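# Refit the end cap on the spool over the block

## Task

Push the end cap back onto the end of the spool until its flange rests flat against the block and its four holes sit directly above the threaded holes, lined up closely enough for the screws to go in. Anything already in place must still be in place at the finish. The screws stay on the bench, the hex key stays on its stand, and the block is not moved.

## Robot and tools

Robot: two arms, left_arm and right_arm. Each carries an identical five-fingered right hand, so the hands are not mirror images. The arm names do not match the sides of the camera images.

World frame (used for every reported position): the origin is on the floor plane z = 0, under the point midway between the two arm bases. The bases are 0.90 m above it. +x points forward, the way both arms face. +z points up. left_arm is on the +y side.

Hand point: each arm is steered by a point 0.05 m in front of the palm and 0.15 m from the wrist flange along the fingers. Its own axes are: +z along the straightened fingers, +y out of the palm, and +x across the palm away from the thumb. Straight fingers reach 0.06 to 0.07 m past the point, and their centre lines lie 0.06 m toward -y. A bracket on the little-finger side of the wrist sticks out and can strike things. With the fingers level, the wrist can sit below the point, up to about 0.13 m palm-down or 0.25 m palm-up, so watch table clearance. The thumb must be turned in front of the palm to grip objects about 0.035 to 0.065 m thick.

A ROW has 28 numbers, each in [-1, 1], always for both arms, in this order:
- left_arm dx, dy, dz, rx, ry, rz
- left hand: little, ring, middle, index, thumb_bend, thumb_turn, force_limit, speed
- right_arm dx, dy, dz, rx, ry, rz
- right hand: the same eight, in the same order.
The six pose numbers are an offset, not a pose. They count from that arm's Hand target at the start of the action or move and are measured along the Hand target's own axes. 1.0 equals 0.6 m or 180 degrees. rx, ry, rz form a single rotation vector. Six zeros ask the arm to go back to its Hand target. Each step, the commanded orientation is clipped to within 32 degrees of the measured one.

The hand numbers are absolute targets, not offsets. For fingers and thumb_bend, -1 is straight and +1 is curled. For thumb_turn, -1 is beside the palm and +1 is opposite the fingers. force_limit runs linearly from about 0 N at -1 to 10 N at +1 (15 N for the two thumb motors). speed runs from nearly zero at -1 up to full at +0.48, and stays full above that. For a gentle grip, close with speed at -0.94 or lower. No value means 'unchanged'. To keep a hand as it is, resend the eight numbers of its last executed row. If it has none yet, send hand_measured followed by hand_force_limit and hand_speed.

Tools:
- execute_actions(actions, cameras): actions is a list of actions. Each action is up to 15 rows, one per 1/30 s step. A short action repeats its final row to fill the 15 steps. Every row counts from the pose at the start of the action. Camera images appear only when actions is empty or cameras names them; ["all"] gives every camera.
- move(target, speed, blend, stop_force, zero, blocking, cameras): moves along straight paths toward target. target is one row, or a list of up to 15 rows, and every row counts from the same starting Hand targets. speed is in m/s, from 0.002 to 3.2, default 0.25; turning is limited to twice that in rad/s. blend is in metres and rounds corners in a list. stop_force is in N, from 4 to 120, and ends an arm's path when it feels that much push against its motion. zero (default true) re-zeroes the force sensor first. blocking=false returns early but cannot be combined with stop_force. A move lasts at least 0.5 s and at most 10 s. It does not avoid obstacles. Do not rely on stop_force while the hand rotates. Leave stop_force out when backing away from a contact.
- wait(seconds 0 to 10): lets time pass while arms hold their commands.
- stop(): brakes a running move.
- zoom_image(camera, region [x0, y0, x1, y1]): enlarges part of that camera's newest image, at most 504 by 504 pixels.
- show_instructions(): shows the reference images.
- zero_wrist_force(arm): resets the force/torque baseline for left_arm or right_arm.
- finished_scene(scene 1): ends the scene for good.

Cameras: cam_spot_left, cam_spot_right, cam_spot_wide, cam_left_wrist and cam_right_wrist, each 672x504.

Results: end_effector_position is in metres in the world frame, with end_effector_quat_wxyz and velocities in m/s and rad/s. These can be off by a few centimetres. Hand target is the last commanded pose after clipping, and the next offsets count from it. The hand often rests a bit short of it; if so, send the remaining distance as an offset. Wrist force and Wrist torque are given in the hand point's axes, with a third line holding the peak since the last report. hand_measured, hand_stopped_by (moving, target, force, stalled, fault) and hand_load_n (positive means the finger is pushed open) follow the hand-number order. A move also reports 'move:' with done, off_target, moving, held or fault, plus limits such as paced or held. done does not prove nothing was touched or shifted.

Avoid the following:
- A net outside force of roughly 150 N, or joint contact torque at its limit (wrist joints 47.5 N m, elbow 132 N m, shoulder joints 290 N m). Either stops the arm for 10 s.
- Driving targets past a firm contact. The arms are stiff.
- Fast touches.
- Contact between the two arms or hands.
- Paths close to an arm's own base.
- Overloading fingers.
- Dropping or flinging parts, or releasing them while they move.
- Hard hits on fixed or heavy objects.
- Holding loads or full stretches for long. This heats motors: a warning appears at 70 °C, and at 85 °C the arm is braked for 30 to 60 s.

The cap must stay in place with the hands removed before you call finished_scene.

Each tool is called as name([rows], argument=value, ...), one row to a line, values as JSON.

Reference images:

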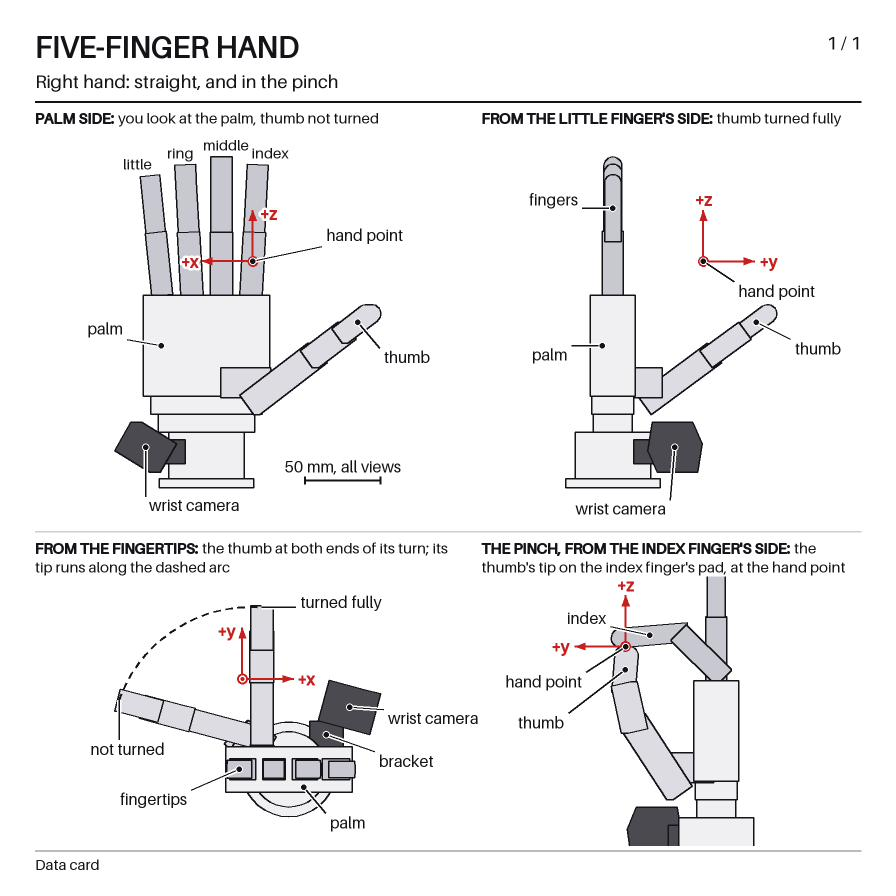

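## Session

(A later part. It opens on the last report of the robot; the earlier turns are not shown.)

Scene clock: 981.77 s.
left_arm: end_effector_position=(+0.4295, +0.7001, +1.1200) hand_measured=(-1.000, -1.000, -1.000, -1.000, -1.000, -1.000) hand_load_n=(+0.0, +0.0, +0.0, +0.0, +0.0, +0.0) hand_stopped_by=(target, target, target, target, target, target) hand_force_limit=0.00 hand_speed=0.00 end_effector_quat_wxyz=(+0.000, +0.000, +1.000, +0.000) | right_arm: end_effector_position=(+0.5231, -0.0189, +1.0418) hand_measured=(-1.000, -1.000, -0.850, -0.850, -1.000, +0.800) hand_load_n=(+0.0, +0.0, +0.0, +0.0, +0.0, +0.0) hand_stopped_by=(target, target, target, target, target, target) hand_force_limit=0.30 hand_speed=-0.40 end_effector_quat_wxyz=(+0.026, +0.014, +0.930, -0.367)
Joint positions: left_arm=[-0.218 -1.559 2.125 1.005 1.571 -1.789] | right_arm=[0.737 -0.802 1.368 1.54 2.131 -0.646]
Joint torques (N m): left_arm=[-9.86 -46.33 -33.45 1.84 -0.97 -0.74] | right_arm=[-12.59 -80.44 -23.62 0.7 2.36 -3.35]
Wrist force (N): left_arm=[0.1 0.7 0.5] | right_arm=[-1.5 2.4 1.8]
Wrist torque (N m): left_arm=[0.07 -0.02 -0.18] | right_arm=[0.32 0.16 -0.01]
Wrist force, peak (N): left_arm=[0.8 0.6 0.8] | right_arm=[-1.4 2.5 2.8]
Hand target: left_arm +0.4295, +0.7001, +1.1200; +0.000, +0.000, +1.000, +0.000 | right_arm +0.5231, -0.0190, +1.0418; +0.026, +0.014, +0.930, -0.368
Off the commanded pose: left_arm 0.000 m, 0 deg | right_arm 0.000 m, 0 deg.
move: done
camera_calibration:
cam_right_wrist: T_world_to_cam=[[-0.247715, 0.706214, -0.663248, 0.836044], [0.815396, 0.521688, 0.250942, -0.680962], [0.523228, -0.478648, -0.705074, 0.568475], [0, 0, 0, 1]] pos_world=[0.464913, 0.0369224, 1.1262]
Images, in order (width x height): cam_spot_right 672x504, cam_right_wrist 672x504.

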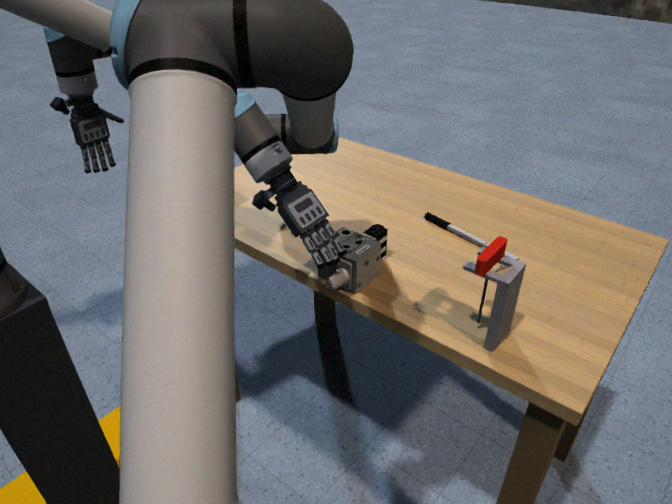

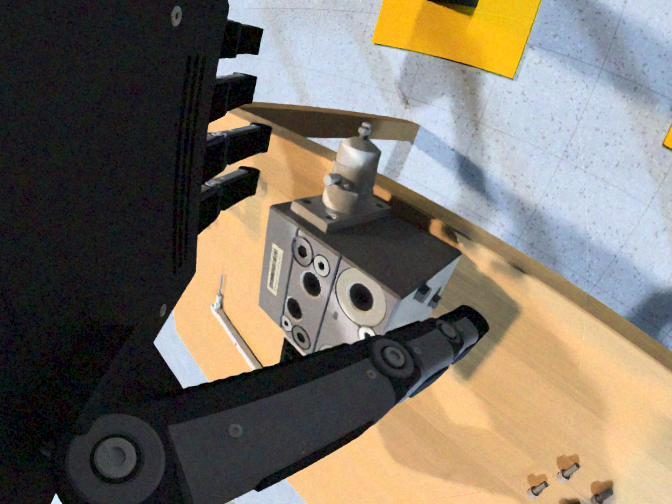

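execute_actions(actions=[])

Scene clock: 1002.57 s.
left_arm: end_effector_position=(+0.4295, +0.7001, +1.1200) hand_measured=(-1.000, -1.000, -1.000, -1.000, -1.000, -1.000) hand_load_n=(+0.0, +0.0, -0.5, +0.0, +0.0, +0.0) hand_stopped_by=(target, target, target, target, target, target) hand_force_limit=0.00 hand_speed=0.00 end_effector_quat_wxyz=(+0.000, +0.000, +1.000, +0.000) | right_arm: end_effector_position=(+0.5231, -0.0190, +1.0418) hand_measured=(-1.000, -1.000, -0.850, -0.850, -1.000, +0.800) hand_load_n=(-0.5, +0.0, +0.0, +0.0, +0.0, +0.0) hand_stopped_by=(target, target, target, target, target, target) hand_force_limit=0.30 hand_speed=-0.40 end_effector_quat_wxyz=(+0.026, +0.014, +0.930, -0.368)
Joint positions: left_arm=[-0.218 -1.559 2.125 1.005 1.571 -1.789] | right_arm=[0.737 -0.802 1.368 1.54 2.132 -0.646]
Joint velocities: within noise
Joint torques (N m): left_arm=[-8.17 -47.94 -33.18 1.68 -0.67 -0.84] | right_arm=[-14.5 -92.63 -22.49 3.06 2.46 -3.63]
Wrist force (N): left_arm=[0.0 0.2 0.3] | right_arm=[-1.3 2.5 1.5]
Wrist torque (N m): left_arm=[-0.01 0.00 -0.20] | right_arm=[0.35 0.15 0.04]
Wrist force, peak (N): left_arm=[0.4 1.1 0.5] | right_arm=[-1.7 2.6 1.9]
Hand target: left_arm +0.4295, +0.7001, +1.1200; +0.000, +0.000, +1.000, +0.000 | right_arm +0.5231, -0.0190, +1.0418; +0.026, +0.014, +0.930, -0.368
Off the commanded pose: left_arm 0.000 m, 0 deg | right_arm 0.000 m, 0 deg.
camera_calibration:
cam_left_wrist: T_world_to_cam=[[-0.22734, 0.973307, 0.0314704, -0.622052], [0.808326, 0.170585, 0.56348, -1.10739], [0.54307, 0.15354, -0.82553, 0.702769], [0, 0, 0, 1]] pos_world=[0.372063, 0.686449, 1.22373]
cam_right_wrist: T_world_to_cam=[[-0.247809, 0.706097, -0.663339, 0.836263], [0.815384, 0.521775, 0.250798, -0.680746], [0.523201, -0.478726, -0.70504, 0.568404], [0, 0, 0, 1]] pos_world=[0.464913, 0.036823, 1.1262]

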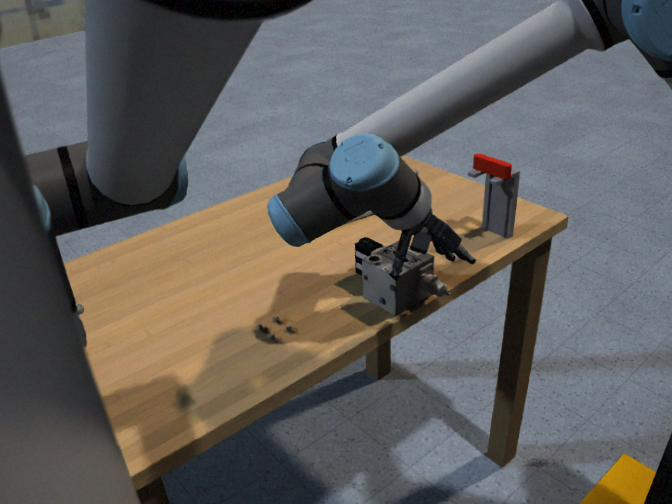

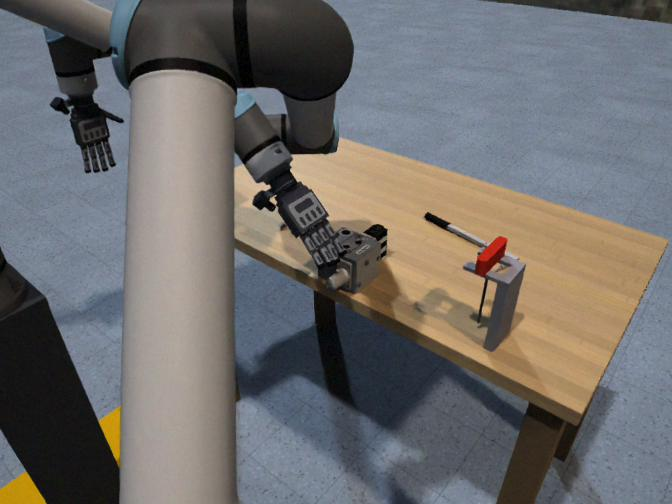

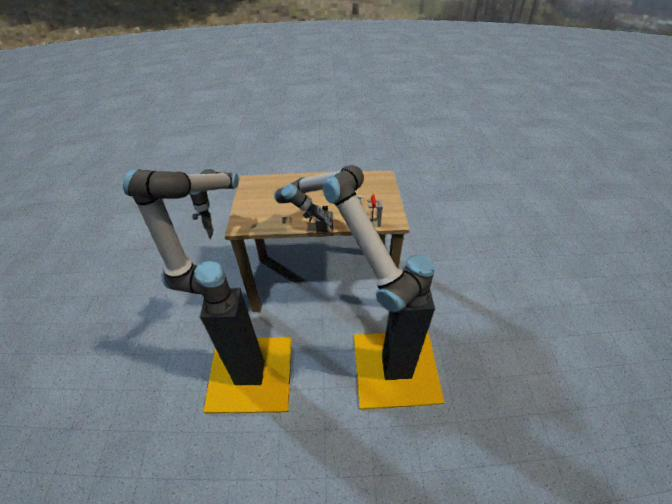

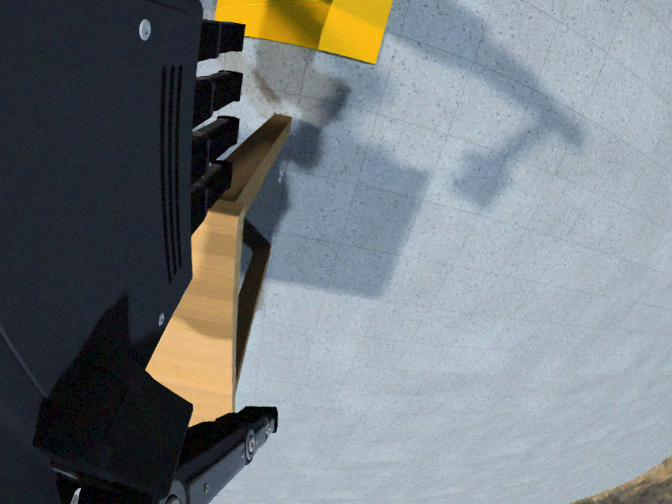

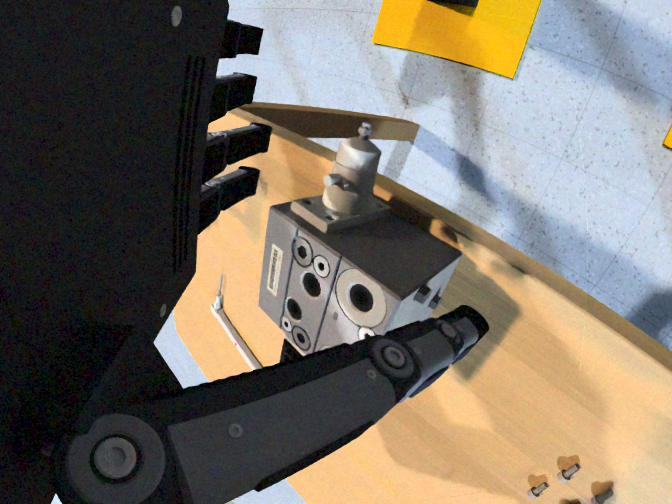

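move([
  [0,0,0,0,0,0,-1,-1,-1,-1,-1,-1,0,0,0.167,-0.0637,-0.0637,0,0,0,-1,-1,-1,-1,-1,-1,0.3,0.2],
  [0,0,0,0,0,0,-1,-1,-1,-1,-1,-1,0,0,0.167,-0.0637,-0.0637,-0.2633,-0.263,0.198,-1,-1,-1,-1,-1,-1,0.3,0.2],
], speed=0.3, blend=[0.02,0], cameras=["cam_right_wrist","cam_spot_right"])

Scene clock: 1026.53 s.
left_arm: end_effector_position=(+0.4295, +0.7001, +1.1200) hand_measured=(-1.000, -1.000, -1.000, -1.000, -1.000, -1.000) hand_load_n=(+0.0, +0.0, +0.0, +0.0, +0.0, +0.0) hand_stopped_by=(target, target, target, target, target, target) hand_force_limit=0.00 hand_speed=0.00 end_effector_quat_wxyz=(+0.000, +0.000, +1.000, +0.000) | right_arm: end_effector_position=(+0.4198, -0.0200, +1.0899) hand_measured=(-1.000, -1.000, -1.000, -1.000, -1.000, -1.000) hand_load_n=(+0.0, +0.0, +0.0, +0.0, +0.0, +0.0) hand_stopped_by=(target, target, target, target, target, target) hand_force_limit=0.30 hand_speed=0.20 end_effector_quat_wxyz=(+0.489, +0.129, +0.860, +0.069)
Joint positions: left_arm=[-0.218 -1.559 2.125 1.005 1.571 -1.789] | right_arm=[0.892 -1.315 2.09 -0.01 2.308 -0.708]
Joint torques (N m): left_arm=[-6.47 -49.16 -33.65 1.68 -0.59 -1.26] | right_arm=[-15.41 -37.48 -36.27 -2.69 -1.06 3.45]
Wrist force (N): left_arm=[0.3 0.6 0.4] | right_arm=[-1.4 0.5 0.6]
Wrist torque (N m): left_arm=[0.06 -0.03 -0.17] | right_arm=[0.06 0.27 -0.06]
Wrist force, peak (N): left_arm=[0.1 1.1 0.3] | right_arm=[-4.0 3.3 2.2]
Hand target: left_arm +0.4295, +0.7001, +1.1200; +0.000, +0.000, +1.000, +0.000 | right_arm +0.4199, -0.0200, +1.0899; +0.489, +0.129, +0.860, +0.069
Off the commanded pose: left_arm 0.000 m, 0 deg | right_arm 0.000 m, 0 deg.
move: done
camera_calibration:
cam_right_wrist: T_world_to_cam=[[-0.00312234, 0.999994, -0.00146194, 0.0250558], [0.0046886, 0.00147657, 0.999988, -1.09467], [0.999984, 0.00311545, -0.00469318, -0.297894], [0, 0, 0, 1]] pos_world=[0.3031, -0.0225112, 1.09329]
Images, in order (width x height): cam_spot_right 672x504, cam_right_wrist 672x504.

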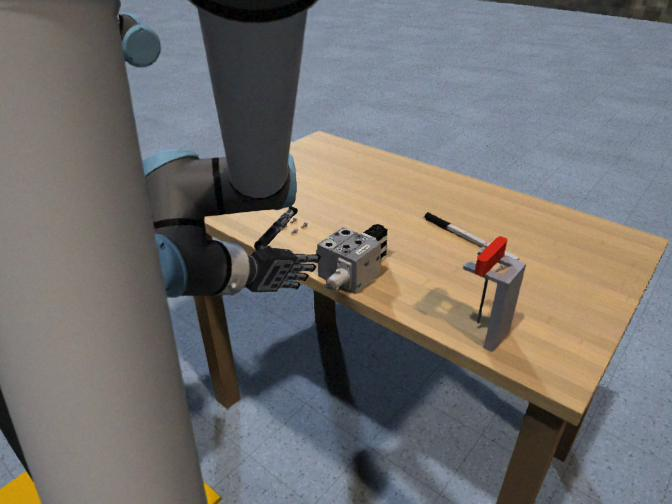

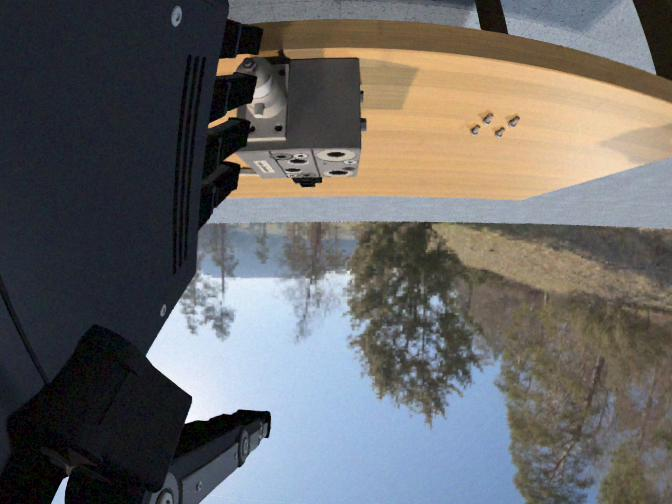

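move([
  [0,0,0,0,0,0,-1,-1,-1,-1,-1,-1,0,0,-0.0292,-0.0957,0.0009,0,0,0,-1,-1,-1,-1,-1,-1,0.3,0.2],
  [0,0,0,0,0,0,-1,-1,-1,-1,-1,-1,0,0,0.1415,-0.1465,0.1256,0,0,0,-1,-1,-1,-1,-1,-1,0.3,0.2],
], speed=0.12, blend=[0.01,0], cameras=["cam_right_wrist","cam_spot_right"])

zoom_image(camera="cam_right_wrist", region=[230, 180, 430, 330])

Scene clock: 1031.63 s.
left_arm: end_effector_position=(+0.4295, +0.7001, +1.1200) hand_measured=(-1.000, -1.000, -1.000, -1.000, -1.000, -1.000) hand_load_n=(+0.0, +0.0, -0.5, +0.0, +0.0, +0.0) hand_stopped_by=(target, target, target, target, target, target) hand_force_limit=0.00 hand_speed=0.00 end_effector_quat_wxyz=(+0.000, +0.000, +1.000, +0.000) | right_arm: end_effector_position=(+0.4294, -0.0803, +0.9598) hand_measured=(-1.000, -1.000, -1.000, -1.000, -1.000, -1.000) hand_load_n=(+0.0, +0.0, +0.0, +0.0, +0.0, +0.0) hand_stopped_by=(target, target, target, target, target, target) hand_force_limit=0.30 hand_speed=0.20 end_effector_quat_wxyz=(+0.488, +0.129, +0.860, +0.069)
Joint positions: left_arm=[-0.218 -1.559 2.125 1.005 1.571 -1.789] | right_arm=[0.787 -1.19 2.261 -0.364 2.23 -0.8]
Joint torques (N m): left_arm=[-5.8 -49.89 -34.33 1.85 -0.55 -1.48] | right_arm=[4.73 -36.18 -31.81 2.05 1.47 -1.17]
Wrist force (N): left_arm=[0.4 0.4 0.1] | right_arm=[-1.5 0.5 1.1]
Wrist torque (N m): left_arm=[0.04 -0.04 -0.18] | right_arm=[0.00 0.32 0.03]
Wrist force, peak (N): left_arm=[0.2 1.0 0.6] | right_arm=[-2.5 0.4 0.1]
Hand target: left_arm +0.4295, +0.7001, +1.1200; +0.000, +0.000, +1.000, +0.000 | right_arm +0.4295, -0.0801, +0.9598; +0.489, +0.129, +0.860, +0.069
Off the commanded pose: left_arm 0.000 m, 0 deg | right_arm 0.000 m, 0 deg.
move: done
camera_calibration:
cam_right_wrist: T_world_to_cam=[[-0.00312249, 0.999994, -0.00146163, 0.0850951], [0.00478859, 0.00147657, 0.999987, -0.964655], [0.999984, 0.00311545, -0.00479318, -0.30782], [0, 0, 0, 1]] pos_world=[0.3127, -0.0827112, 0.963291]
Images, in order (width x height): cam_spot_right 672x504, cam_right_wrist 672x504.

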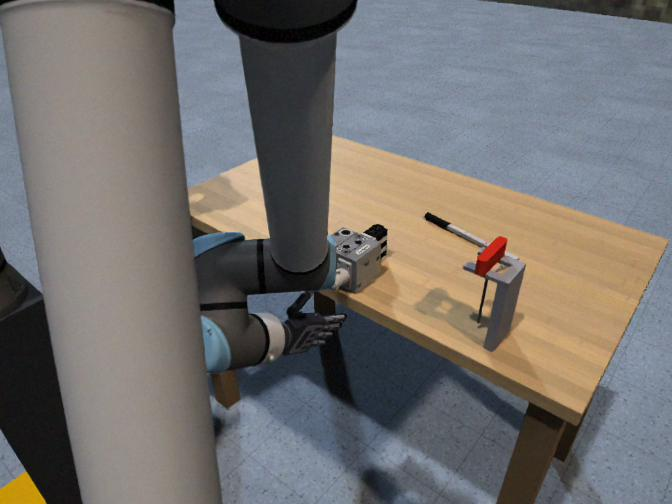

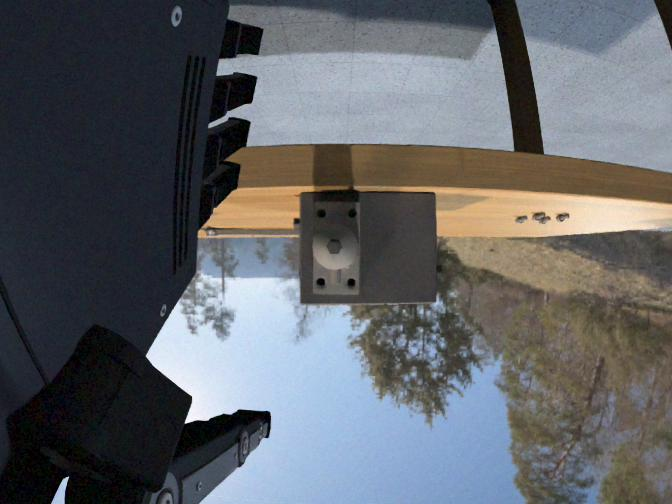

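Scaled by 2.520 from the camera's 672x504 image, which has a finer 960x720 frame.

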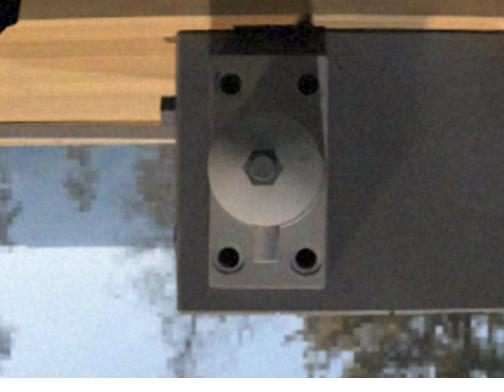

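zoom_image(camera="cam_right_wrist", region=[296, 186, 376, 246])

zoom_image(camera="cam_right_wrist", region=[296, 250, 376, 310])

Scaled by 6.300 from the camera's 672x504 image, which has a finer 960x720 frame.

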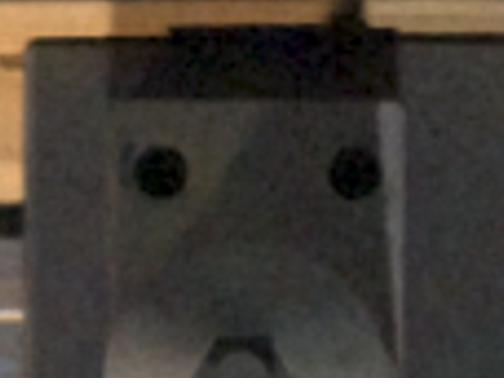

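Scaled by 6.300 from the camera's 672x504 image, which has a finer 960x720 frame.

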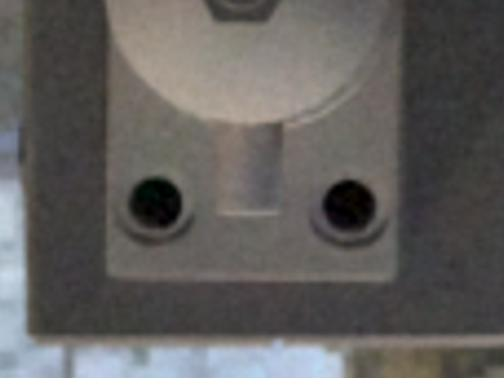

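zoom_image(camera="cam_right_wrist", region=[390, 180, 450, 225])

zoom_image(camera="cam_right_wrist", region=[390, 270, 450, 315])

zoom_image(camera="cam_right_wrist", region=[290, 180, 350, 225])

zoom_image(camera="cam_right_wrist", region=[290, 270, 350, 315])

Scaled by 8.400 from the camera's 672x504 image, which has a finer 960x720 frame.

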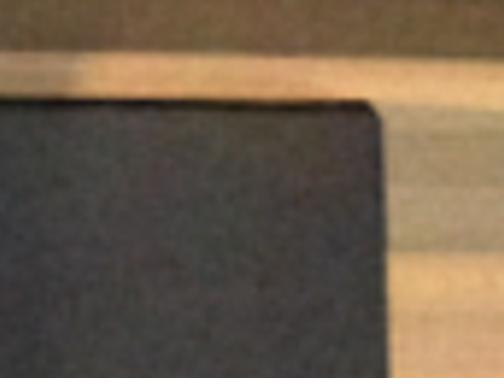

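Scaled by 8.400 from the camera's 672x504 image, which has a finer 960x720 frame.

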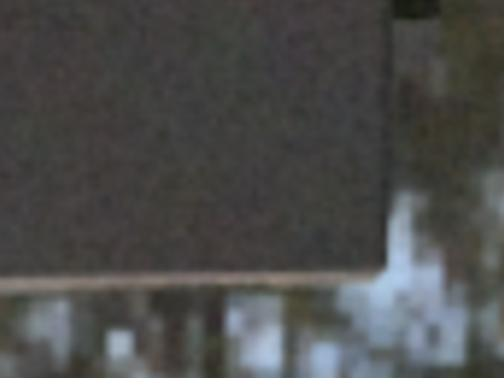

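Scaled by 8.400 from the camera's 672x504 image, which has a finer 960x720 frame.

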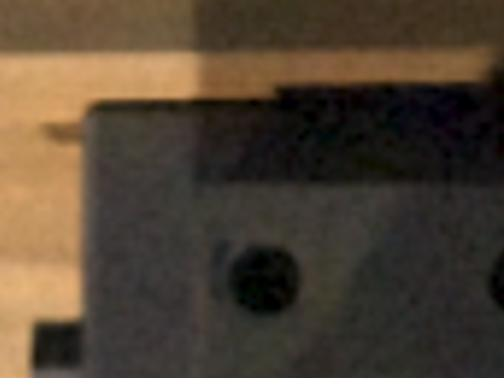

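Scaled by 8.400 from the camera's 672x504 image, which has a finer 960x720 frame.

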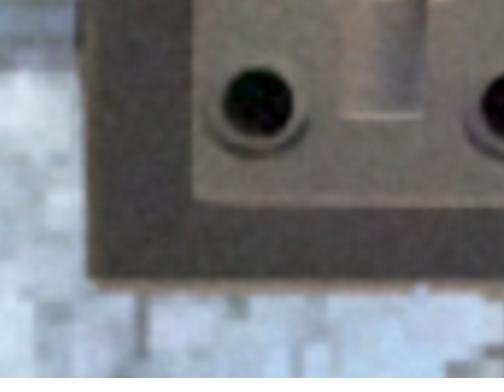

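move(target=[0,0,0,0,0,0,-1,-1,-1,-1,-1,-1,0,0,-0.042,0.0135,0.0746,0,0,0,-1,-1,-1,-1,-1,-1,0.3,0.2], speed=0.08, cameras=["cam_right_wrist"])

zoom_image(camera="cam_right_wrist", region=[280, 165, 380, 240])

zoom_image(camera="cam_right_wrist", region=[280, 255, 380, 330])

zoom_image(camera="cam_right_wrist", region=[400, 165, 480, 225])

zoom_image(camera="cam_right_wrist", region=[400, 275, 480, 335])

Scene clock: 1047.83 s.
left_arm: end_effector_position=(+0.4295, +0.7001, +1.1200) hand_measured=(-1.000, -1.000, -1.000, -1.000, -1.000, -1.000) hand_load_n=(+0.0, +0.0, +0.0, +0.0, +0.0, +0.0) hand_stopped_by=(target, target, target, target, target, target) hand_force_limit=0.00 hand_speed=0.00 end_effector_quat_wxyz=(+0.000, +0.000, +1.000, +0.000) | right_arm: end_effector_position=(+0.4817, -0.0799, +0.9596) hand_measured=(-1.000, -1.000, -1.000, -1.000, -1.000, -1.000) hand_load_n=(+0.0, +0.0, +0.0, +0.0, +0.0, +0.0) hand_stopped_by=(target, target, target, target, target, target) hand_force_limit=0.30 hand_speed=0.20 end_effector_quat_wxyz=(+0.489, +0.129, +0.860, +0.069) end_effector_velocity=(-0.004, -0.001, +0.000) end_effector_angular_velocity=(+0.000, +0.000, -0.003)
Joint positions: left_arm=[-0.218 -1.559 2.125 1.005 1.571 -1.789] | right_arm=[0.706 -1.174 2.221 -0.379 2.168 -0.863]
Joint velocities: left_arm=[within noise] | right_arm=[0.005 -0.002 0.004 0 0.006 0.006]
Joint torques (N m): left_arm=[-8.34 -49.81 -35.1 2.04 -0.98 -0.83] | right_arm=[8.14 -55.24 -8.87 0.65 2.45 3.72]
Wrist force (N): left_arm=[0.3 0.6 0.1] | right_arm=[-1.7 0.6 0.8]
Wrist torque (N m): left_arm=[0.07 -0.03 -0.17] | right_arm=[0.04 0.33 0.00]
Wrist force, peak (N): left_arm=[0.0 1.2 0.3] | right_arm=[-2.3 0.6 1.9]
Hand target: left_arm +0.4295, +0.7001, +1.1200; +0.000, +0.000, +1.000, +0.000 | right_arm +0.4815, -0.0800, +0.9596; +0.489, +0.129, +0.860, +0.069
Off the commanded pose: left_arm 0.000 m, 0 deg | right_arm 0.000 m, 0 deg.
move: done
camera_calibration:
cam_right_wrist: T_world_to_cam=[[-0.00322223, 0.999994, -0.00126267, 0.0848033], [0.00448745, 0.00127712, 0.999989, -0.964513], [0.999985, 0.00321653, -0.00449154, -0.360403], [0, 0, 0, 1]] pos_world=[0.364999, -0.0824117, 0.962991]
Images, in order (width x height): cam_right_wrist 672x504.

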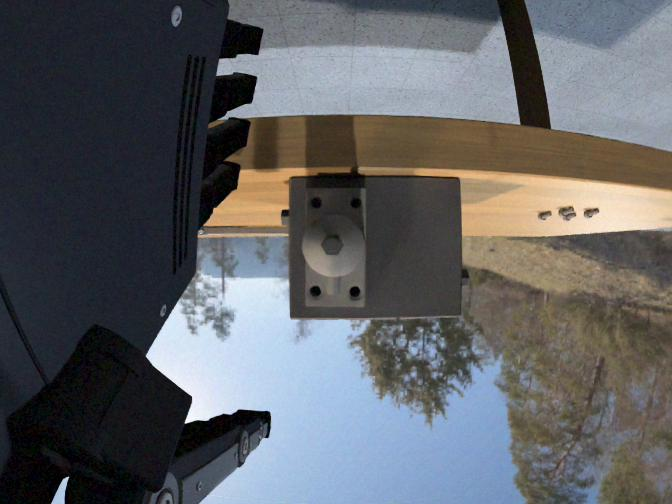

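Scaled by 5.040 from the camera's 672x504 image, which has a finer 960x720 frame.

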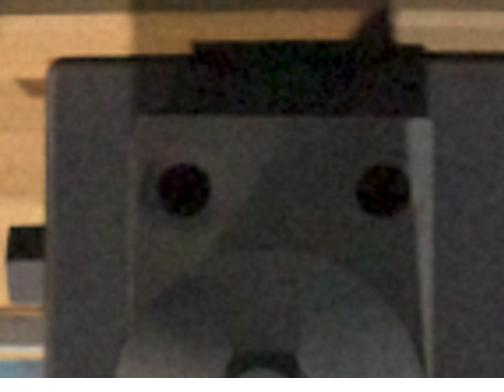

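Scaled by 5.040 from the camera's 672x504 image, which has a finer 960x720 frame.

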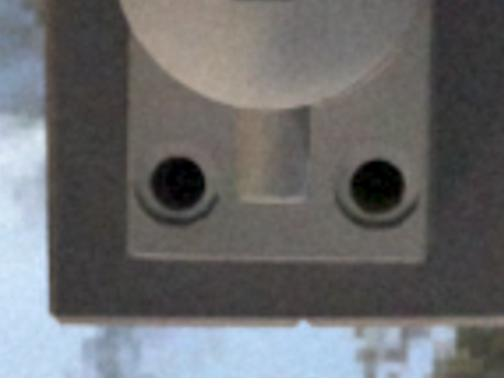

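Scaled by 6.300 from the camera's 672x504 image, which has a finer 960x720 frame.

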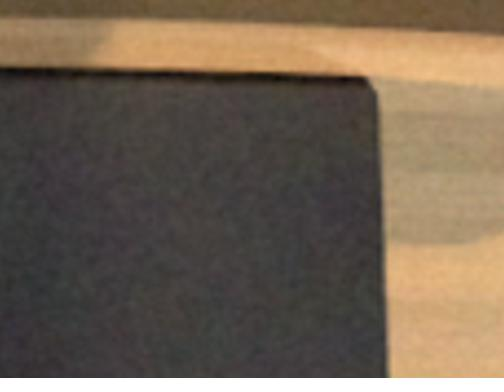

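Scaled by 6.300 from the camera's 672x504 image, which has a finer 960x720 frame.

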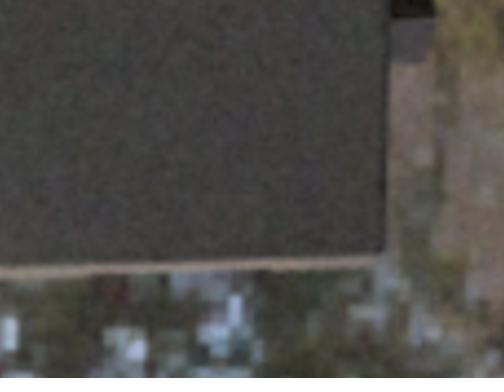

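move([
  [0,0,0,0,0,0,-1,-1,-1,-1,-1,-1,0,0,0.0456,-0.0147,-0.0811,0,0,0,-1,-1,-1,-1,-1,-1,0.3,0.2],
  [0,0,0,0,0,0,-1,-1,-1,-1,-1,-1,0,0,-0.1002,0.1332,-0.1998,0,0,0,-1,-1,-1,-1,-1,-1,0.3,0.2],
  [0,0,0,0,0,0,-1,-1,-1,-1,-1,-1,0,0,-0.1002,0.1332,-0.1998,0.2633,0.263,-0.198,-1,-1,-1,-1,-1,-1,0.3,0.2],
], speed=[0.12,0.2,0.35], blend=[0.01,0.02,0])

Scene clock: 1060.43 s.
left_arm: end_effector_position=(+0.4295, +0.7001, +1.1200) hand_measured=(-1.000, -1.000, -1.000, -1.000, -1.000, -1.000) hand_load_n=(+0.0, +0.0, +0.0, +0.0, +0.0, +0.0) hand_stopped_by=(target, target, target, target, target, target) hand_force_limit=0.00 hand_speed=0.00 end_effector_quat_wxyz=(+0.000, +0.000, +1.000, +0.000) | right_arm: end_effector_position=(+0.4204, -0.0200, +1.0901) hand_measured=(-1.000, -1.000, -1.000, -1.000, -1.000, -1.000) hand_load_n=(+0.0, -0.5, +0.0, +0.0, +0.0, +0.0) hand_stopped_by=(target, target, target, target, target, target) hand_force_limit=0.30 hand_speed=0.20 end_effector_quat_wxyz=(+0.026, +0.014, +0.930, -0.367)
Joint positions: left_arm=[-0.218 -1.559 2.125 1.005 1.571 -1.789] | right_arm=[0.829 -0.925 1.501 1.575 2.083 -0.555]
Joint torques (N m): left_arm=[-6.56 -47.3 -35.81 1.79 -0.78 -1.15] | right_arm=[10.23 -68.22 -25.68 7.68 1.87 2.29]
Wrist force (N): left_arm=[0.2 0.5 0.3] | right_arm=[-1.3 2.3 1.5]
Wrist torque (N m): left_arm=[0.04 -0.02 -0.19] | right_arm=[0.32 0.11 0.18]
Wrist force, peak (N): left_arm=[0.1 0.7 1.0] | right_arm=[-1.9 2.8 1.4]
Hand target: left_arm +0.4295, +0.7001, +1.1200; +0.000, +0.000, +1.000, +0.000 | right_arm +0.4203, -0.0200, +1.0901; +0.026, +0.014, +0.930, -0.368
Off the commanded pose: left_arm 0.000 m, 0 deg | right_arm 0.000 m, 0 deg.
move: done

move(target=[0,0,0,0,0,0,-1,-1,-1,-1,-1,-1,0,0,-0.1667,0.0639,0.0642,0,0,0,-1,-1,-0.85,-0.85,-1,0.8,0.3,0.2], speed=0.15)

move(target=[0,0,0,0,0,0,-1,-1,-1,-1,-1,-1,0,0,0,0,0.1667,0,0,0,-1,-1,-0.85,-0.85,-1,0.8,0.3,0.2], speed=0.07, cameras=["cam_right_wrist"])

Scene clock: 1064.20 s.
left_arm: end_effector_position=(+0.4295, +0.7001, +1.1200) hand_measured=(-1.000, -1.000, -1.000, -1.000, -1.000, -1.000) hand_load_n=(+0.0, +0.0, +0.0, +0.0, +0.0, +0.0) hand_stopped_by=(target, target, target, target, target, target) hand_force_limit=0.00 hand_speed=0.00 end_effector_quat_wxyz=(+0.000, +0.000, +1.000, +0.000) | right_arm: end_effector_position=(+0.5234, -0.0191, +1.0418) hand_measured=(-1.000, -1.000, -0.850, -0.850, -1.000, +0.800) hand_load_n=(+0.0, +0.0, +0.0, +0.0, +0.0, +0.0) hand_stopped_by=(target, target, target, target, target, target) hand_force_limit=0.30 hand_speed=0.20 end_effector_quat_wxyz=(+0.026, +0.014, +0.930, -0.367)
Joint positions: left_arm=[-0.218 -1.559 2.125 1.005 1.571 -1.789] | right_arm=[0.736 -0.802 1.368 1.54 2.132 -0.646]
Joint torques (N m): left_arm=[-6.49 -48.82 -36.39 1.75 -0.67 -0.81] | right_arm=[9.2 -91.51 -21.38 7.11 -1.84 3.15]
Wrist force (N): left_arm=[0.4 0.7 0.4] | right_arm=[-1.4 2.1 1.4]
Wrist torque (N m): left_arm=[0.06 -0.06 -0.17] | right_arm=[0.30 0.15 0.02]
Wrist force, peak (N): left_arm=[0.4 0.8 1.0] | right_arm=[-2.7 3.1 2.3]
Hand target: left_arm +0.4295, +0.7001, +1.1200; +0.000, +0.000, +1.000, +0.000 | right_arm +0.5234, -0.0192, +1.0417; +0.026, +0.014, +0.930, -0.368
Off the commanded pose: left_arm 0.000 m, 0 deg | right_arm 0.000 m, 0 deg.
move: done

Scene clock: 1065.93 s.
left_arm: end_effector_position=(+0.4295, +0.7001, +1.1200) hand_measured=(-1.000, -1.000, -1.000, -1.000, -1.000, -1.000) hand_load_n=(+0.0, +0.0, +0.0, +0.0, +0.0, +0.0) hand_stopped_by=(target, target, target, target, target, target) hand_force_limit=0.00 hand_speed=0.00 end_effector_quat_wxyz=(+0.000, +0.000, +1.000, +0.000) | right_arm: end_effector_position=(+0.5271, -0.0877, +0.9687) hand_measured=(-1.000, -1.000, -0.850, -0.850, -1.000, +0.800) hand_load_n=(+0.0, +0.0, +0.0, -0.5, -0.5, +0.0) hand_stopped_by=(target, target, target, target, target, target) hand_force_limit=0.30 hand_speed=0.20 end_effector_quat_wxyz=(+0.026, +0.014, +0.929, -0.368)
Joint positions: left_arm=[-0.218 -1.559 2.125 1.005 1.571 -1.789] | right_arm=[0.666 -0.802 1.518 1.35 2.167 -0.719]
Joint torques (N m): left_arm=[-7.42 -48.6 -36.03 1.62 -0.55 -0.91] | right_arm=[8.78 -88.18 -44.93 8.17 -1.75 3.01]
Wrist force (N): left_arm=[0.1 0.4 0.1] | right_arm=[-1.7 2.4 1.9]
Wrist torque (N m): left_arm=[0.03 0.00 -0.19] | right_arm=[0.28 0.16 0.11]
Wrist force, peak (N): left_arm=[0.2 0.6 0.8] | right_arm=[-1.9 2.1 2.4]
Hand target: left_arm +0.4295, +0.7001, +1.1200; +0.000, +0.000, +1.000, +0.000 | right_arm +0.5271, -0.0876, +0.9689; +0.026, +0.014, +0.930, -0.368
Off the commanded pose: left_arm 0.000 m, 0 deg | right_arm 0.000 m, 0 deg.
move: done
camera_calibration:
cam_right_wrist: T_world_to_cam=[[-0.248061, 0.705896, -0.663458, 0.837576], [0.815371, 0.52195, 0.250476, -0.629504], [0.523102, -0.478831, -0.705043, 0.482001], [0, 0, 0, 1]] pos_world=[0.468914, -0.0318757, 1.0532]
Images, in order (width x height): cam_right_wrist 672x504.

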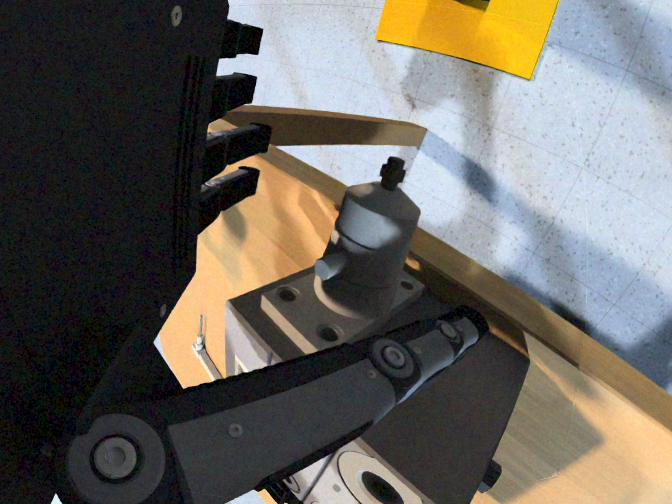

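move(target=[0,0,0,0,0,0,-1,-1,-1,-1,-1,-1,0,0,0,0,0,0,0,0,-1,-1,-0.2,-0.2,-0.6,0.8,0.3,-0.4])

move(target=[0,0,0,0,0,0,-1,-1,-1,-1,-1,-1,0,0,0,0,0,0,0,0,-1,-1,0.3,0.3,0.1,0.8,-0.4,-0.88])

wait(seconds=2, cameras=["cam_right_wrist"])

Scene clock: 1068.23 s.
left_arm: end_effector_position=(+0.4295, +0.7001, +1.1200) hand_measured=(-1.000, -1.000, -1.000, -1.000, -1.000, -1.000) hand_load_n=(+0.0, +0.0, +0.0, +0.0, -0.5, +0.0) hand_stopped_by=(target, target, target, target, target, target) hand_force_limit=0.00 hand_speed=0.00 end_effector_quat_wxyz=(+0.000, +0.000, +1.000, +0.000) | right_arm: end_effector_position=(+0.5271, -0.0876, +0.9689) hand_measured=(-1.000, -1.000, -0.200, -0.200, -0.600, +0.800) hand_load_n=(+0.0, +0.0, +0.0, +0.0, +0.0, +0.0) hand_stopped_by=(target, target, target, target, target, target) hand_force_limit=0.30 hand_speed=-0.40 end_effector_quat_wxyz=(+0.026, +0.014, +0.930, -0.368)
Joint positions: left_arm=[-0.218 -1.559 2.125 1.005 1.571 -1.789] | right_arm=[0.666 -0.802 1.518 1.35 2.166 -0.719]
Joint torques (N m): left_arm=[-6.49 -48.09 -36.4 1.61 -0.72 -0.94] | right_arm=[8.92 -88.47 -39.73 5.44 -0.68 3.26]
Wrist force (N): left_arm=[0.2 0.4 0.3] | right_arm=[-1.7 1.8 1.7]
Wrist torque (N m): left_arm=[0.03 -0.02 -0.18] | right_arm=[0.21 0.16 0.05]
Wrist force, peak (N): left_arm=[0.3 0.7 0.7] | right_arm=[-1.8 2.3 2.0]
Hand target: left_arm +0.4295, +0.7001, +1.1200; +0.000, +0.000, +1.000, +0.000 | right_arm +0.5271, -0.0876, +0.9689; +0.026, +0.014, +0.930, -0.368
Off the commanded pose: left_arm 0.000 m, 0 deg | right_arm 0.000 m, 0 deg.
move: done

Scene clock: 1069.13 s.
left_arm: end_effector_position=(+0.4295, +0.7001, +1.1200) hand_measured=(-1.000, -1.000, -1.000, -1.000, -1.000, -1.000) hand_load_n=(+0.0, +0.0, +0.0, +0.0, +0.0, +0.0) hand_stopped_by=(target, target, target, target, target, target) hand_force_limit=0.00 hand_speed=0.00 end_effector_quat_wxyz=(+0.000, +0.000, +1.000, +0.000) | right_arm: end_effector_position=(+0.5271, -0.0876, +0.9689) hand_measured=(-1.000, -1.000, +0.010, -0.002, -0.500, +0.800) hand_load_n=(+0.0, +0.0, +5.5, +3.5, +5.0, +0.0) hand_stopped_by=(target, target, force, force, force, target) hand_force_limit=-0.40 hand_speed=-0.88 end_effector_quat_wxyz=(+0.026, +0.014, +0.930, -0.368)
Joint positions: left_arm=[-0.218 -1.559 2.125 1.005 1.571 -1.789] | right_arm=[0.666 -0.802 1.518 1.35 2.166 -0.719]
Joint torques (N m): left_arm=[-5.47 -47.21 -36.63 1.94 -0.62 -0.79] | right_arm=[7.24 -86.44 -35.36 3.12 0.37 3.31]
Wrist force (N): left_arm=[0.1 0.5 0.4] | right_arm=[-0.6 0.3 3.6]
Wrist torque (N m): left_arm=[0.03 -0.01 -0.19] | right_arm=[0.27 0.14 0.03]
Wrist force, peak (N): left_arm=[0.0 0.8 0.7] | right_arm=[-0.7 0.2 4.0]
Hand target: left_arm +0.4295, +0.7001, +1.1200; +0.000, +0.000, +1.000, +0.000 | right_arm +0.5271, -0.0876, +0.9689; +0.026, +0.014, +0.930, -0.368
Off the commanded pose: left_arm 0.000 m, 0 deg | right_arm 0.000 m, 0 deg.
move: done

Scene clock: 1071.13 s.
left_arm: end_effector_position=(+0.4295, +0.7001, +1.1200) hand_measured=(-1.000, -1.000, -1.000, -1.000, -1.000, -1.000) hand_load_n=(+0.0, +0.0, +0.0, +0.0, +0.0, +0.0) hand_stopped_by=(target, target, target, target, target, target) hand_force_limit=0.00 hand_speed=0.00 end_effector_quat_wxyz=(+0.000, +0.000, +1.000, +0.000) | right_arm: end_effector_position=(+0.5271, -0.0876, +0.9689) hand_measured=(-1.000, -1.000, +0.010, -0.002, -0.500, +0.800) hand_load_n=(+0.0, +0.0, +5.5, +3.5, +5.5, +0.0) hand_stopped_by=(target, target, force, force, force, target) hand_force_limit=-0.40 hand_speed=-0.88 end_effector_quat_wxyz=(+0.026, +0.014, +0.930, -0.368)
Joint positions: left_arm=[-0.218 -1.559 2.125 1.005 1.571 -1.789] | right_arm=[0.666 -0.802 1.518 1.35 2.166 -0.719]
Joint torques (N m): left_arm=[-5.59 -47.48 -36 1.73 -0.46 -0.92] | right_arm=[7.08 -84.39 -26.49 0.94 1.55 2.92]
Wrist force (N): left_arm=[0.1 0.5 0.5] | right_arm=[-0.6 0.3 3.8]
Wrist torque (N m): left_arm=[0.03 -0.02 -0.19] | right_arm=[0.27 0.13 0.03]
Wrist force, peak (N): left_arm=[0.1 0.8 0.9] | right_arm=[-0.4 0.4 3.9]
Hand target: left_arm +0.4295, +0.7001, +1.1200; +0.000, +0.000, +1.000, +0.000 | right_arm +0.5271, -0.0876, +0.9689; +0.026, +0.014, +0.930, -0.368
Off the commanded pose: left_arm 0.000 m, 0 deg | right_arm 0.000 m, 0 deg.
wait: 2.00 s; at rest by 0.17 s
camera_calibration:
cam_right_wrist: T_world_to_cam=[[-0.247846, 0.70613, -0.663289, 0.837231], [0.815356, 0.521801, 0.250835, -0.630007], [0.523227, -0.478649, -0.705074, 0.482147], [0, 0, 0, 1]] pos_world=[0.468913, -0.031677, 1.0533]
Images, in order (width x height): cam_right_wrist 672x504.

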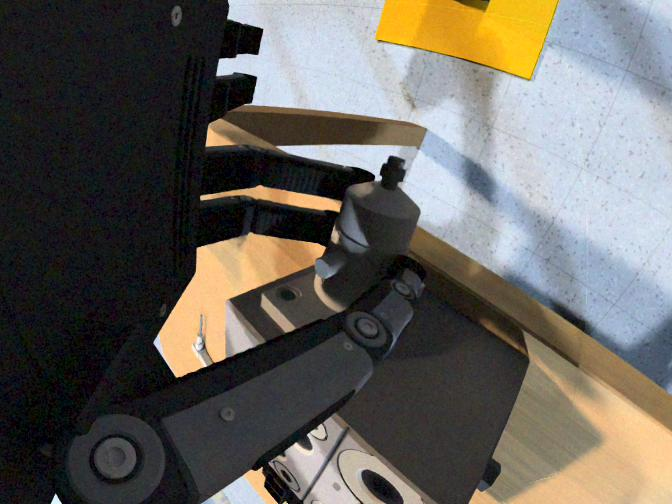

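move(target=[0,0,0,0,0,0,-1,-1,-1,-1,-1,-1,0,0,0,0,-0.0003,0.0058,0,0,-1,-1,0.3,0.3,0.1,0.8,-0.4,-0.88], speed=0.05)

move(target=[0,0,0,0,0,0,-1,-1,-1,-1,-1,-1,0,0,-0.0067,0,0,0,0,0,-1,-1,0.3,0.3,0.1,0.8,-0.4,-0.88], speed=0.01, stop_force=6, cameras=["cam_right_wrist"])

Scene clock: 1074.87 s.
left_arm: end_effector_position=(+0.4295, +0.7001, +1.1200) hand_measured=(-1.000, -1.000, -1.000, -1.000, -1.000, -1.000) hand_load_n=(+0.0, +0.0, +0.0, +0.0, +0.0, +0.0) hand_stopped_by=(target, target, target, target, target, target) hand_force_limit=0.00 hand_speed=0.00 end_effector_quat_wxyz=(+0.000, +0.000, +1.000, +0.000) | right_arm: end_effector_position=(+0.5271, -0.0875, +0.9690) hand_measured=(-1.000, -1.000, +0.010, -0.002, -0.500, +0.800) hand_load_n=(+0.0, +0.0, +5.0, +3.0, +6.0, +0.0) hand_stopped_by=(target, target, force, force, force, target) hand_force_limit=-0.40 hand_speed=-0.88 end_effector_quat_wxyz=(+0.026, +0.015, +0.926, -0.376)
Joint positions: left_arm=[-0.218 -1.559 2.125 1.005 1.571 -1.789] | right_arm=[0.671 -0.794 1.512 1.367 2.176 -0.705]
Joint torques (N m): left_arm=[-6.45 -47.95 -36.86 1.96 -0.89 -1.3] | right_arm=[-3.58 -86.59 -37.25 1.81 -0.72 -1.27]
Wrist force (N): left_arm=[0.6 0.6 0.3] | right_arm=[0.0 1.6 2.8]
Wrist torque (N m): left_arm=[0.05 -0.09 -0.15] | right_arm=[0.28 0.07 -0.03]
Wrist force, peak (N): left_arm=[0.3 0.7 0.9] | right_arm=[-0.5 0.4 4.0]
Hand target: left_arm +0.4295, +0.7001, +1.1200; +0.000, +0.000, +1.000, +0.000 | right_arm +0.5271, -0.0875, +0.9690; +0.026, +0.015, +0.926, -0.376
Off the commanded pose: left_arm 0.000 m, 0 deg | right_arm 0.000 m, 0 deg.
move: done

Scene clock: 1076.03 s.
left_arm: end_effector_position=(+0.4295, +0.7001, +1.1200) hand_measured=(-1.000, -1.000, -1.000, -1.000, -1.000, -1.000) hand_load_n=(+0.0, +0.0, +0.0, +0.0, -0.5, +0.0) hand_stopped_by=(target, target, target, target, target, target) hand_force_limit=0.00 hand_speed=0.00 end_effector_quat_wxyz=(+0.000, +0.000, +1.000, +0.000) | right_arm: end_effector_position=(+0.5281, -0.0874, +0.9690) hand_measured=(-1.000, -1.000, +0.010, -0.002, -0.500, +0.800) hand_load_n=(+0.0, +0.0, +6.0, +3.5, +5.0, -4.0) hand_stopped_by=(target, target, force, force, force, target) hand_force_limit=-0.40 hand_speed=-0.88 end_effector_quat_wxyz=(+0.026, +0.015, +0.926, -0.376)
Joint positions: left_arm=[-0.218 -1.559 2.125 1.005 1.571 -1.789] | right_arm=[0.67 -0.793 1.511 1.367 2.176 -0.706]
Joint torques (N m): left_arm=[-7.47 -47.66 -37.53 1.83 -0.59 -1.07] | right_arm=[10.29 -88.3 -20.96 0.33 -1.57 3.53]
Wrist force (N): left_arm=[0.6 0.9 0.1] | right_arm=[0.4 0.5 3.5]
Wrist torque (N m): left_arm=[0.11 -0.08 -0.15] | right_arm=[0.29 0.13 0.00]
Wrist force, peak (N): left_arm=[0.5 0.9 0.4] | right_arm=[6.0 -0.1 3.8]
Hand target: left_arm +0.4295, +0.7001, +1.1200; +0.000, +0.000, +1.000, +0.000 | right_arm +0.5281, -0.0874, +0.9690; +0.026, +0.015, +0.926, -0.376 (not the last commanded pose)
Off the commanded pose: left_arm 0.000 m, 0 deg | right_arm 0.003 m, 0 deg.
move: contact (right_arm)
camera_calibration:
cam_right_wrist: T_world_to_cam=[[-0.247124, 0.694286, -0.675941, 0.848288], [0.815903, 0.5254, 0.241366, -0.621698], [0.522717, -0.491855, -0.696309, 0.472466], [0, 0, 0, 1]] pos_world=[0.469911, -0.02993, 1.05243]
Images, in order (width x height): cam_right_wrist 672x504.

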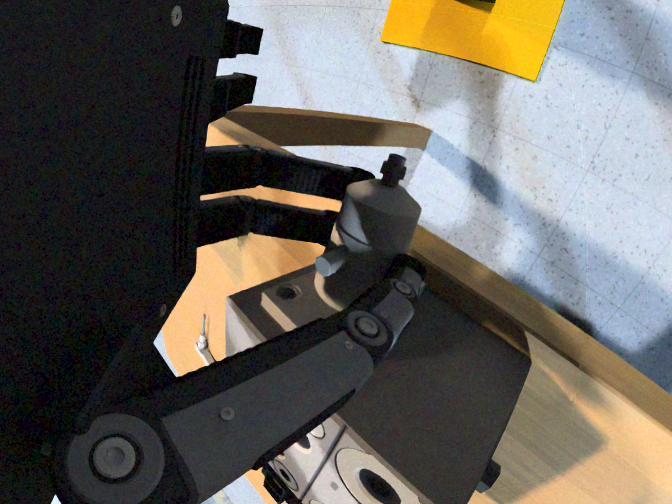

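Release and retreat, then go check from the front.

move(target=[0,0,0,0,0,0,-1,-1,-1,-1,-1,-1,0,0,0,0,0,0,0,0,-1,-1,-0.2,-0.2,-0.6,0.8,0.3,-0.7])

move(target=[0,0,0,0,0,0,-1,-1,-1,-1,-1,-1,0,0,0,0,0,0,0,0,-1,-1,-0.85,-0.85,-1,0.8,0.3,-0.4])

move(target=[0,0,0,0,0,0,-1,-1,-1,-1,-1,-1,0,0,0,0,-0.1667,0,0,0,-1,-1,-0.85,-0.85,-1,0.8,0.3,-0.4], speed=0.08, cameras=["cam_right_wrist"])

Scene clock: 1079.73 s.
left_arm: end_effector_position=(+0.4295, +0.7001, +1.1200) hand_measured=(-1.000, -1.000, -1.000, -1.000, -1.000, -1.000) hand_load_n=(+0.0, +0.0, +0.0, +0.0, +0.0, +0.0) hand_stopped_by=(target, target, target, target, target, target) hand_force_limit=0.00 hand_speed=0.00 end_effector_quat_wxyz=(+0.000, +0.000, +1.000, +0.000) | right_arm: end_effector_position=(+0.5281, -0.0874, +0.9690) hand_measured=(-1.000, -1.000, -0.200, -0.200, -0.600, +0.800) hand_load_n=(+0.0, -0.5, +0.0, +0.0, +0.0, +0.0) hand_stopped_by=(target, target, target, target, target, target) hand_force_limit=0.30 hand_speed=-0.70 end_effector_quat_wxyz=(+0.026, +0.015, +0.926, -0.376)
Joint positions: left_arm=[-0.218 -1.559 2.125 1.005 1.571 -1.789] | right_arm=[0.67 -0.793 1.511 1.367 2.176 -0.706]
Joint torques (N m): left_arm=[-5.18 -50.15 -37.9 1.61 -0.76 -1.21] | right_arm=[6.54 -88.08 -19.86 2.3 -1.26 3.09]
Wrist force (N): left_arm=[0.3 0.5 0.2] | right_arm=[-1.7 1.8 1.7]
Wrist torque (N m): left_arm=[0.05 -0.03 -0.18] | right_arm=[0.22 0.17 0.09]
Wrist force, peak (N): left_arm=[0.7 0.7 0.5] | right_arm=[1.0 0.5 4.0]
Hand target: left_arm +0.4295, +0.7001, +1.1200; +0.000, +0.000, +1.000, +0.000 | right_arm +0.5281, -0.0874, +0.9690; +0.026, +0.015, +0.926, -0.376
Off the commanded pose: left_arm 0.000 m, 0 deg | right_arm 0.000 m, 0 deg.
move: done

Scene clock: 1080.47 s.
left_arm: end_effector_position=(+0.4295, +0.7001, +1.1200) hand_measured=(-1.000, -1.000, -1.000, -1.000, -1.000, -1.000) hand_load_n=(+0.0, +0.0, +0.0, +0.0, +0.0, +0.0) hand_stopped_by=(target, target, target, target, target, target) hand_force_limit=0.00 hand_speed=0.00 end_effector_quat_wxyz=(+0.000, +0.000, +1.000, +0.000) | right_arm: end_effector_position=(+0.5281, -0.0874, +0.9690) hand_measured=(-1.000, -1.000, -0.850, -0.850, -1.000, +0.800) hand_load_n=(+0.0, +0.0, -0.5, -0.5, +0.0, +0.0) hand_stopped_by=(target, target, target, target, target, target) hand_force_limit=0.30 hand_speed=-0.40 end_effector_quat_wxyz=(+0.026, +0.015, +0.926, -0.376)
Joint positions: left_arm=[-0.218 -1.559 2.125 1.005 1.571 -1.789] | right_arm=[0.67 -0.793 1.511 1.367 2.176 -0.706]
Joint torques (N m): left_arm=[-9.83 -48.58 -37.8 1.77 -1.16 -1.33] | right_arm=[-0.66 -86.97 -20.53 3.5 -0.64 3.05]
Wrist force (N): left_arm=[0.2 0.7 0.1] | right_arm=[-1.6 1.9 1.6]
Wrist torque (N m): left_arm=[0.08 -0.01 -0.17] | right_arm=[0.23 0.17 0.09]
Wrist force, peak (N): left_arm=[0.6 0.7 0.6] | right_arm=[-1.9 2.3 1.9]
Hand target: left_arm +0.4295, +0.7001, +1.1200; +0.000, +0.000, +1.000, +0.000 | right_arm +0.5281, -0.0874, +0.9690; +0.026, +0.015, +0.926, -0.376
Off the commanded pose: left_arm 0.000 m, 0 deg | right_arm 0.000 m, 0 deg.
move: done

Scene clock: 1082.03 s.
left_arm: end_effector_position=(+0.4295, +0.7001, +1.1200) hand_measured=(-1.000, -1.000, -1.000, -1.000, -1.000, -1.000) hand_load_n=(+0.0, +0.0, +0.0, +0.0, +0.0, +0.0) hand_stopped_by=(target, target, target, target, target, target) hand_force_limit=0.00 hand_speed=0.00 end_effector_quat_wxyz=(+0.000, +0.000, +1.000, +0.000) | right_arm: end_effector_position=(+0.5244, -0.0176, +1.0406) hand_measured=(-1.000, -1.000, -0.850, -0.850, -1.000, +0.800) hand_load_n=(+0.0, +0.0, +0.0, +0.0, +0.0, +0.0) hand_stopped_by=(target, target, target, target, target, target) hand_force_limit=0.30 hand_speed=-0.40 end_effector_quat_wxyz=(+0.026, +0.015, +0.926, -0.376)
Joint positions: left_arm=[-0.218 -1.559 2.125 1.005 1.571 -1.789] | right_arm=[0.741 -0.791 1.358 1.557 2.14 -0.632]
Joint torques (N m): left_arm=[-6.36 -49.12 -38.18 1.81 -0.9 -1.29] | right_arm=[-16.22 -84.75 -23.81 1.23 2.14 -2.96]
Wrist force (N): left_arm=[0.0 0.1 0.6] | right_arm=[-1.4 2.5 1.4]
Wrist torque (N m): left_arm=[-0.05 0.00 -0.20] | right_arm=[0.34 0.15 0.01]
Wrist force, peak (N): left_arm=[0.4 0.9 0.6] | right_arm=[-1.7 2.2 2.7]
Hand target: left_arm +0.4295, +0.7001, +1.1200; +0.000, +0.000, +1.000, +0.000 | right_arm +0.5244, -0.0177, +1.0407; +0.026, +0.015, +0.926, -0.376
Off the commanded pose: left_arm 0.000 m, 0 deg | right_arm 0.000 m, 0 deg.
move: done
camera_calibration:
cam_right_wrist: T_world_to_cam=[[-0.246992, 0.694429, -0.675843, 0.847133], [0.815966, 0.525246, 0.24149, -0.672795], [0.522681, -0.491819, -0.696361, 0.558661], [0, 0, 0, 1]] pos_world=[0.466211, 0.039869, 1.12403]
Images, in order (width x height): cam_right_wrist 672x504.

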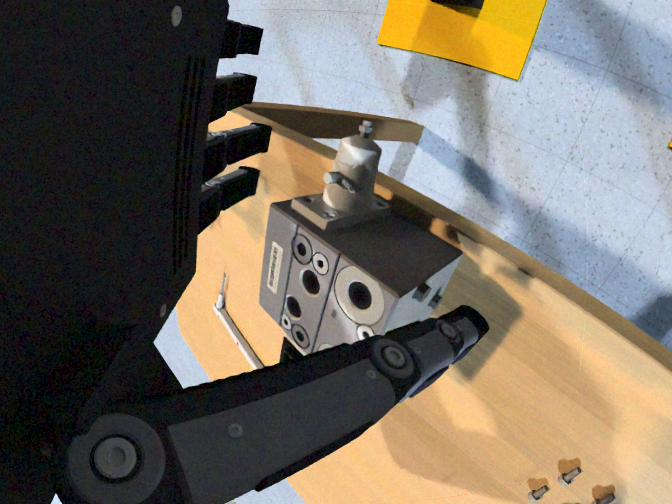

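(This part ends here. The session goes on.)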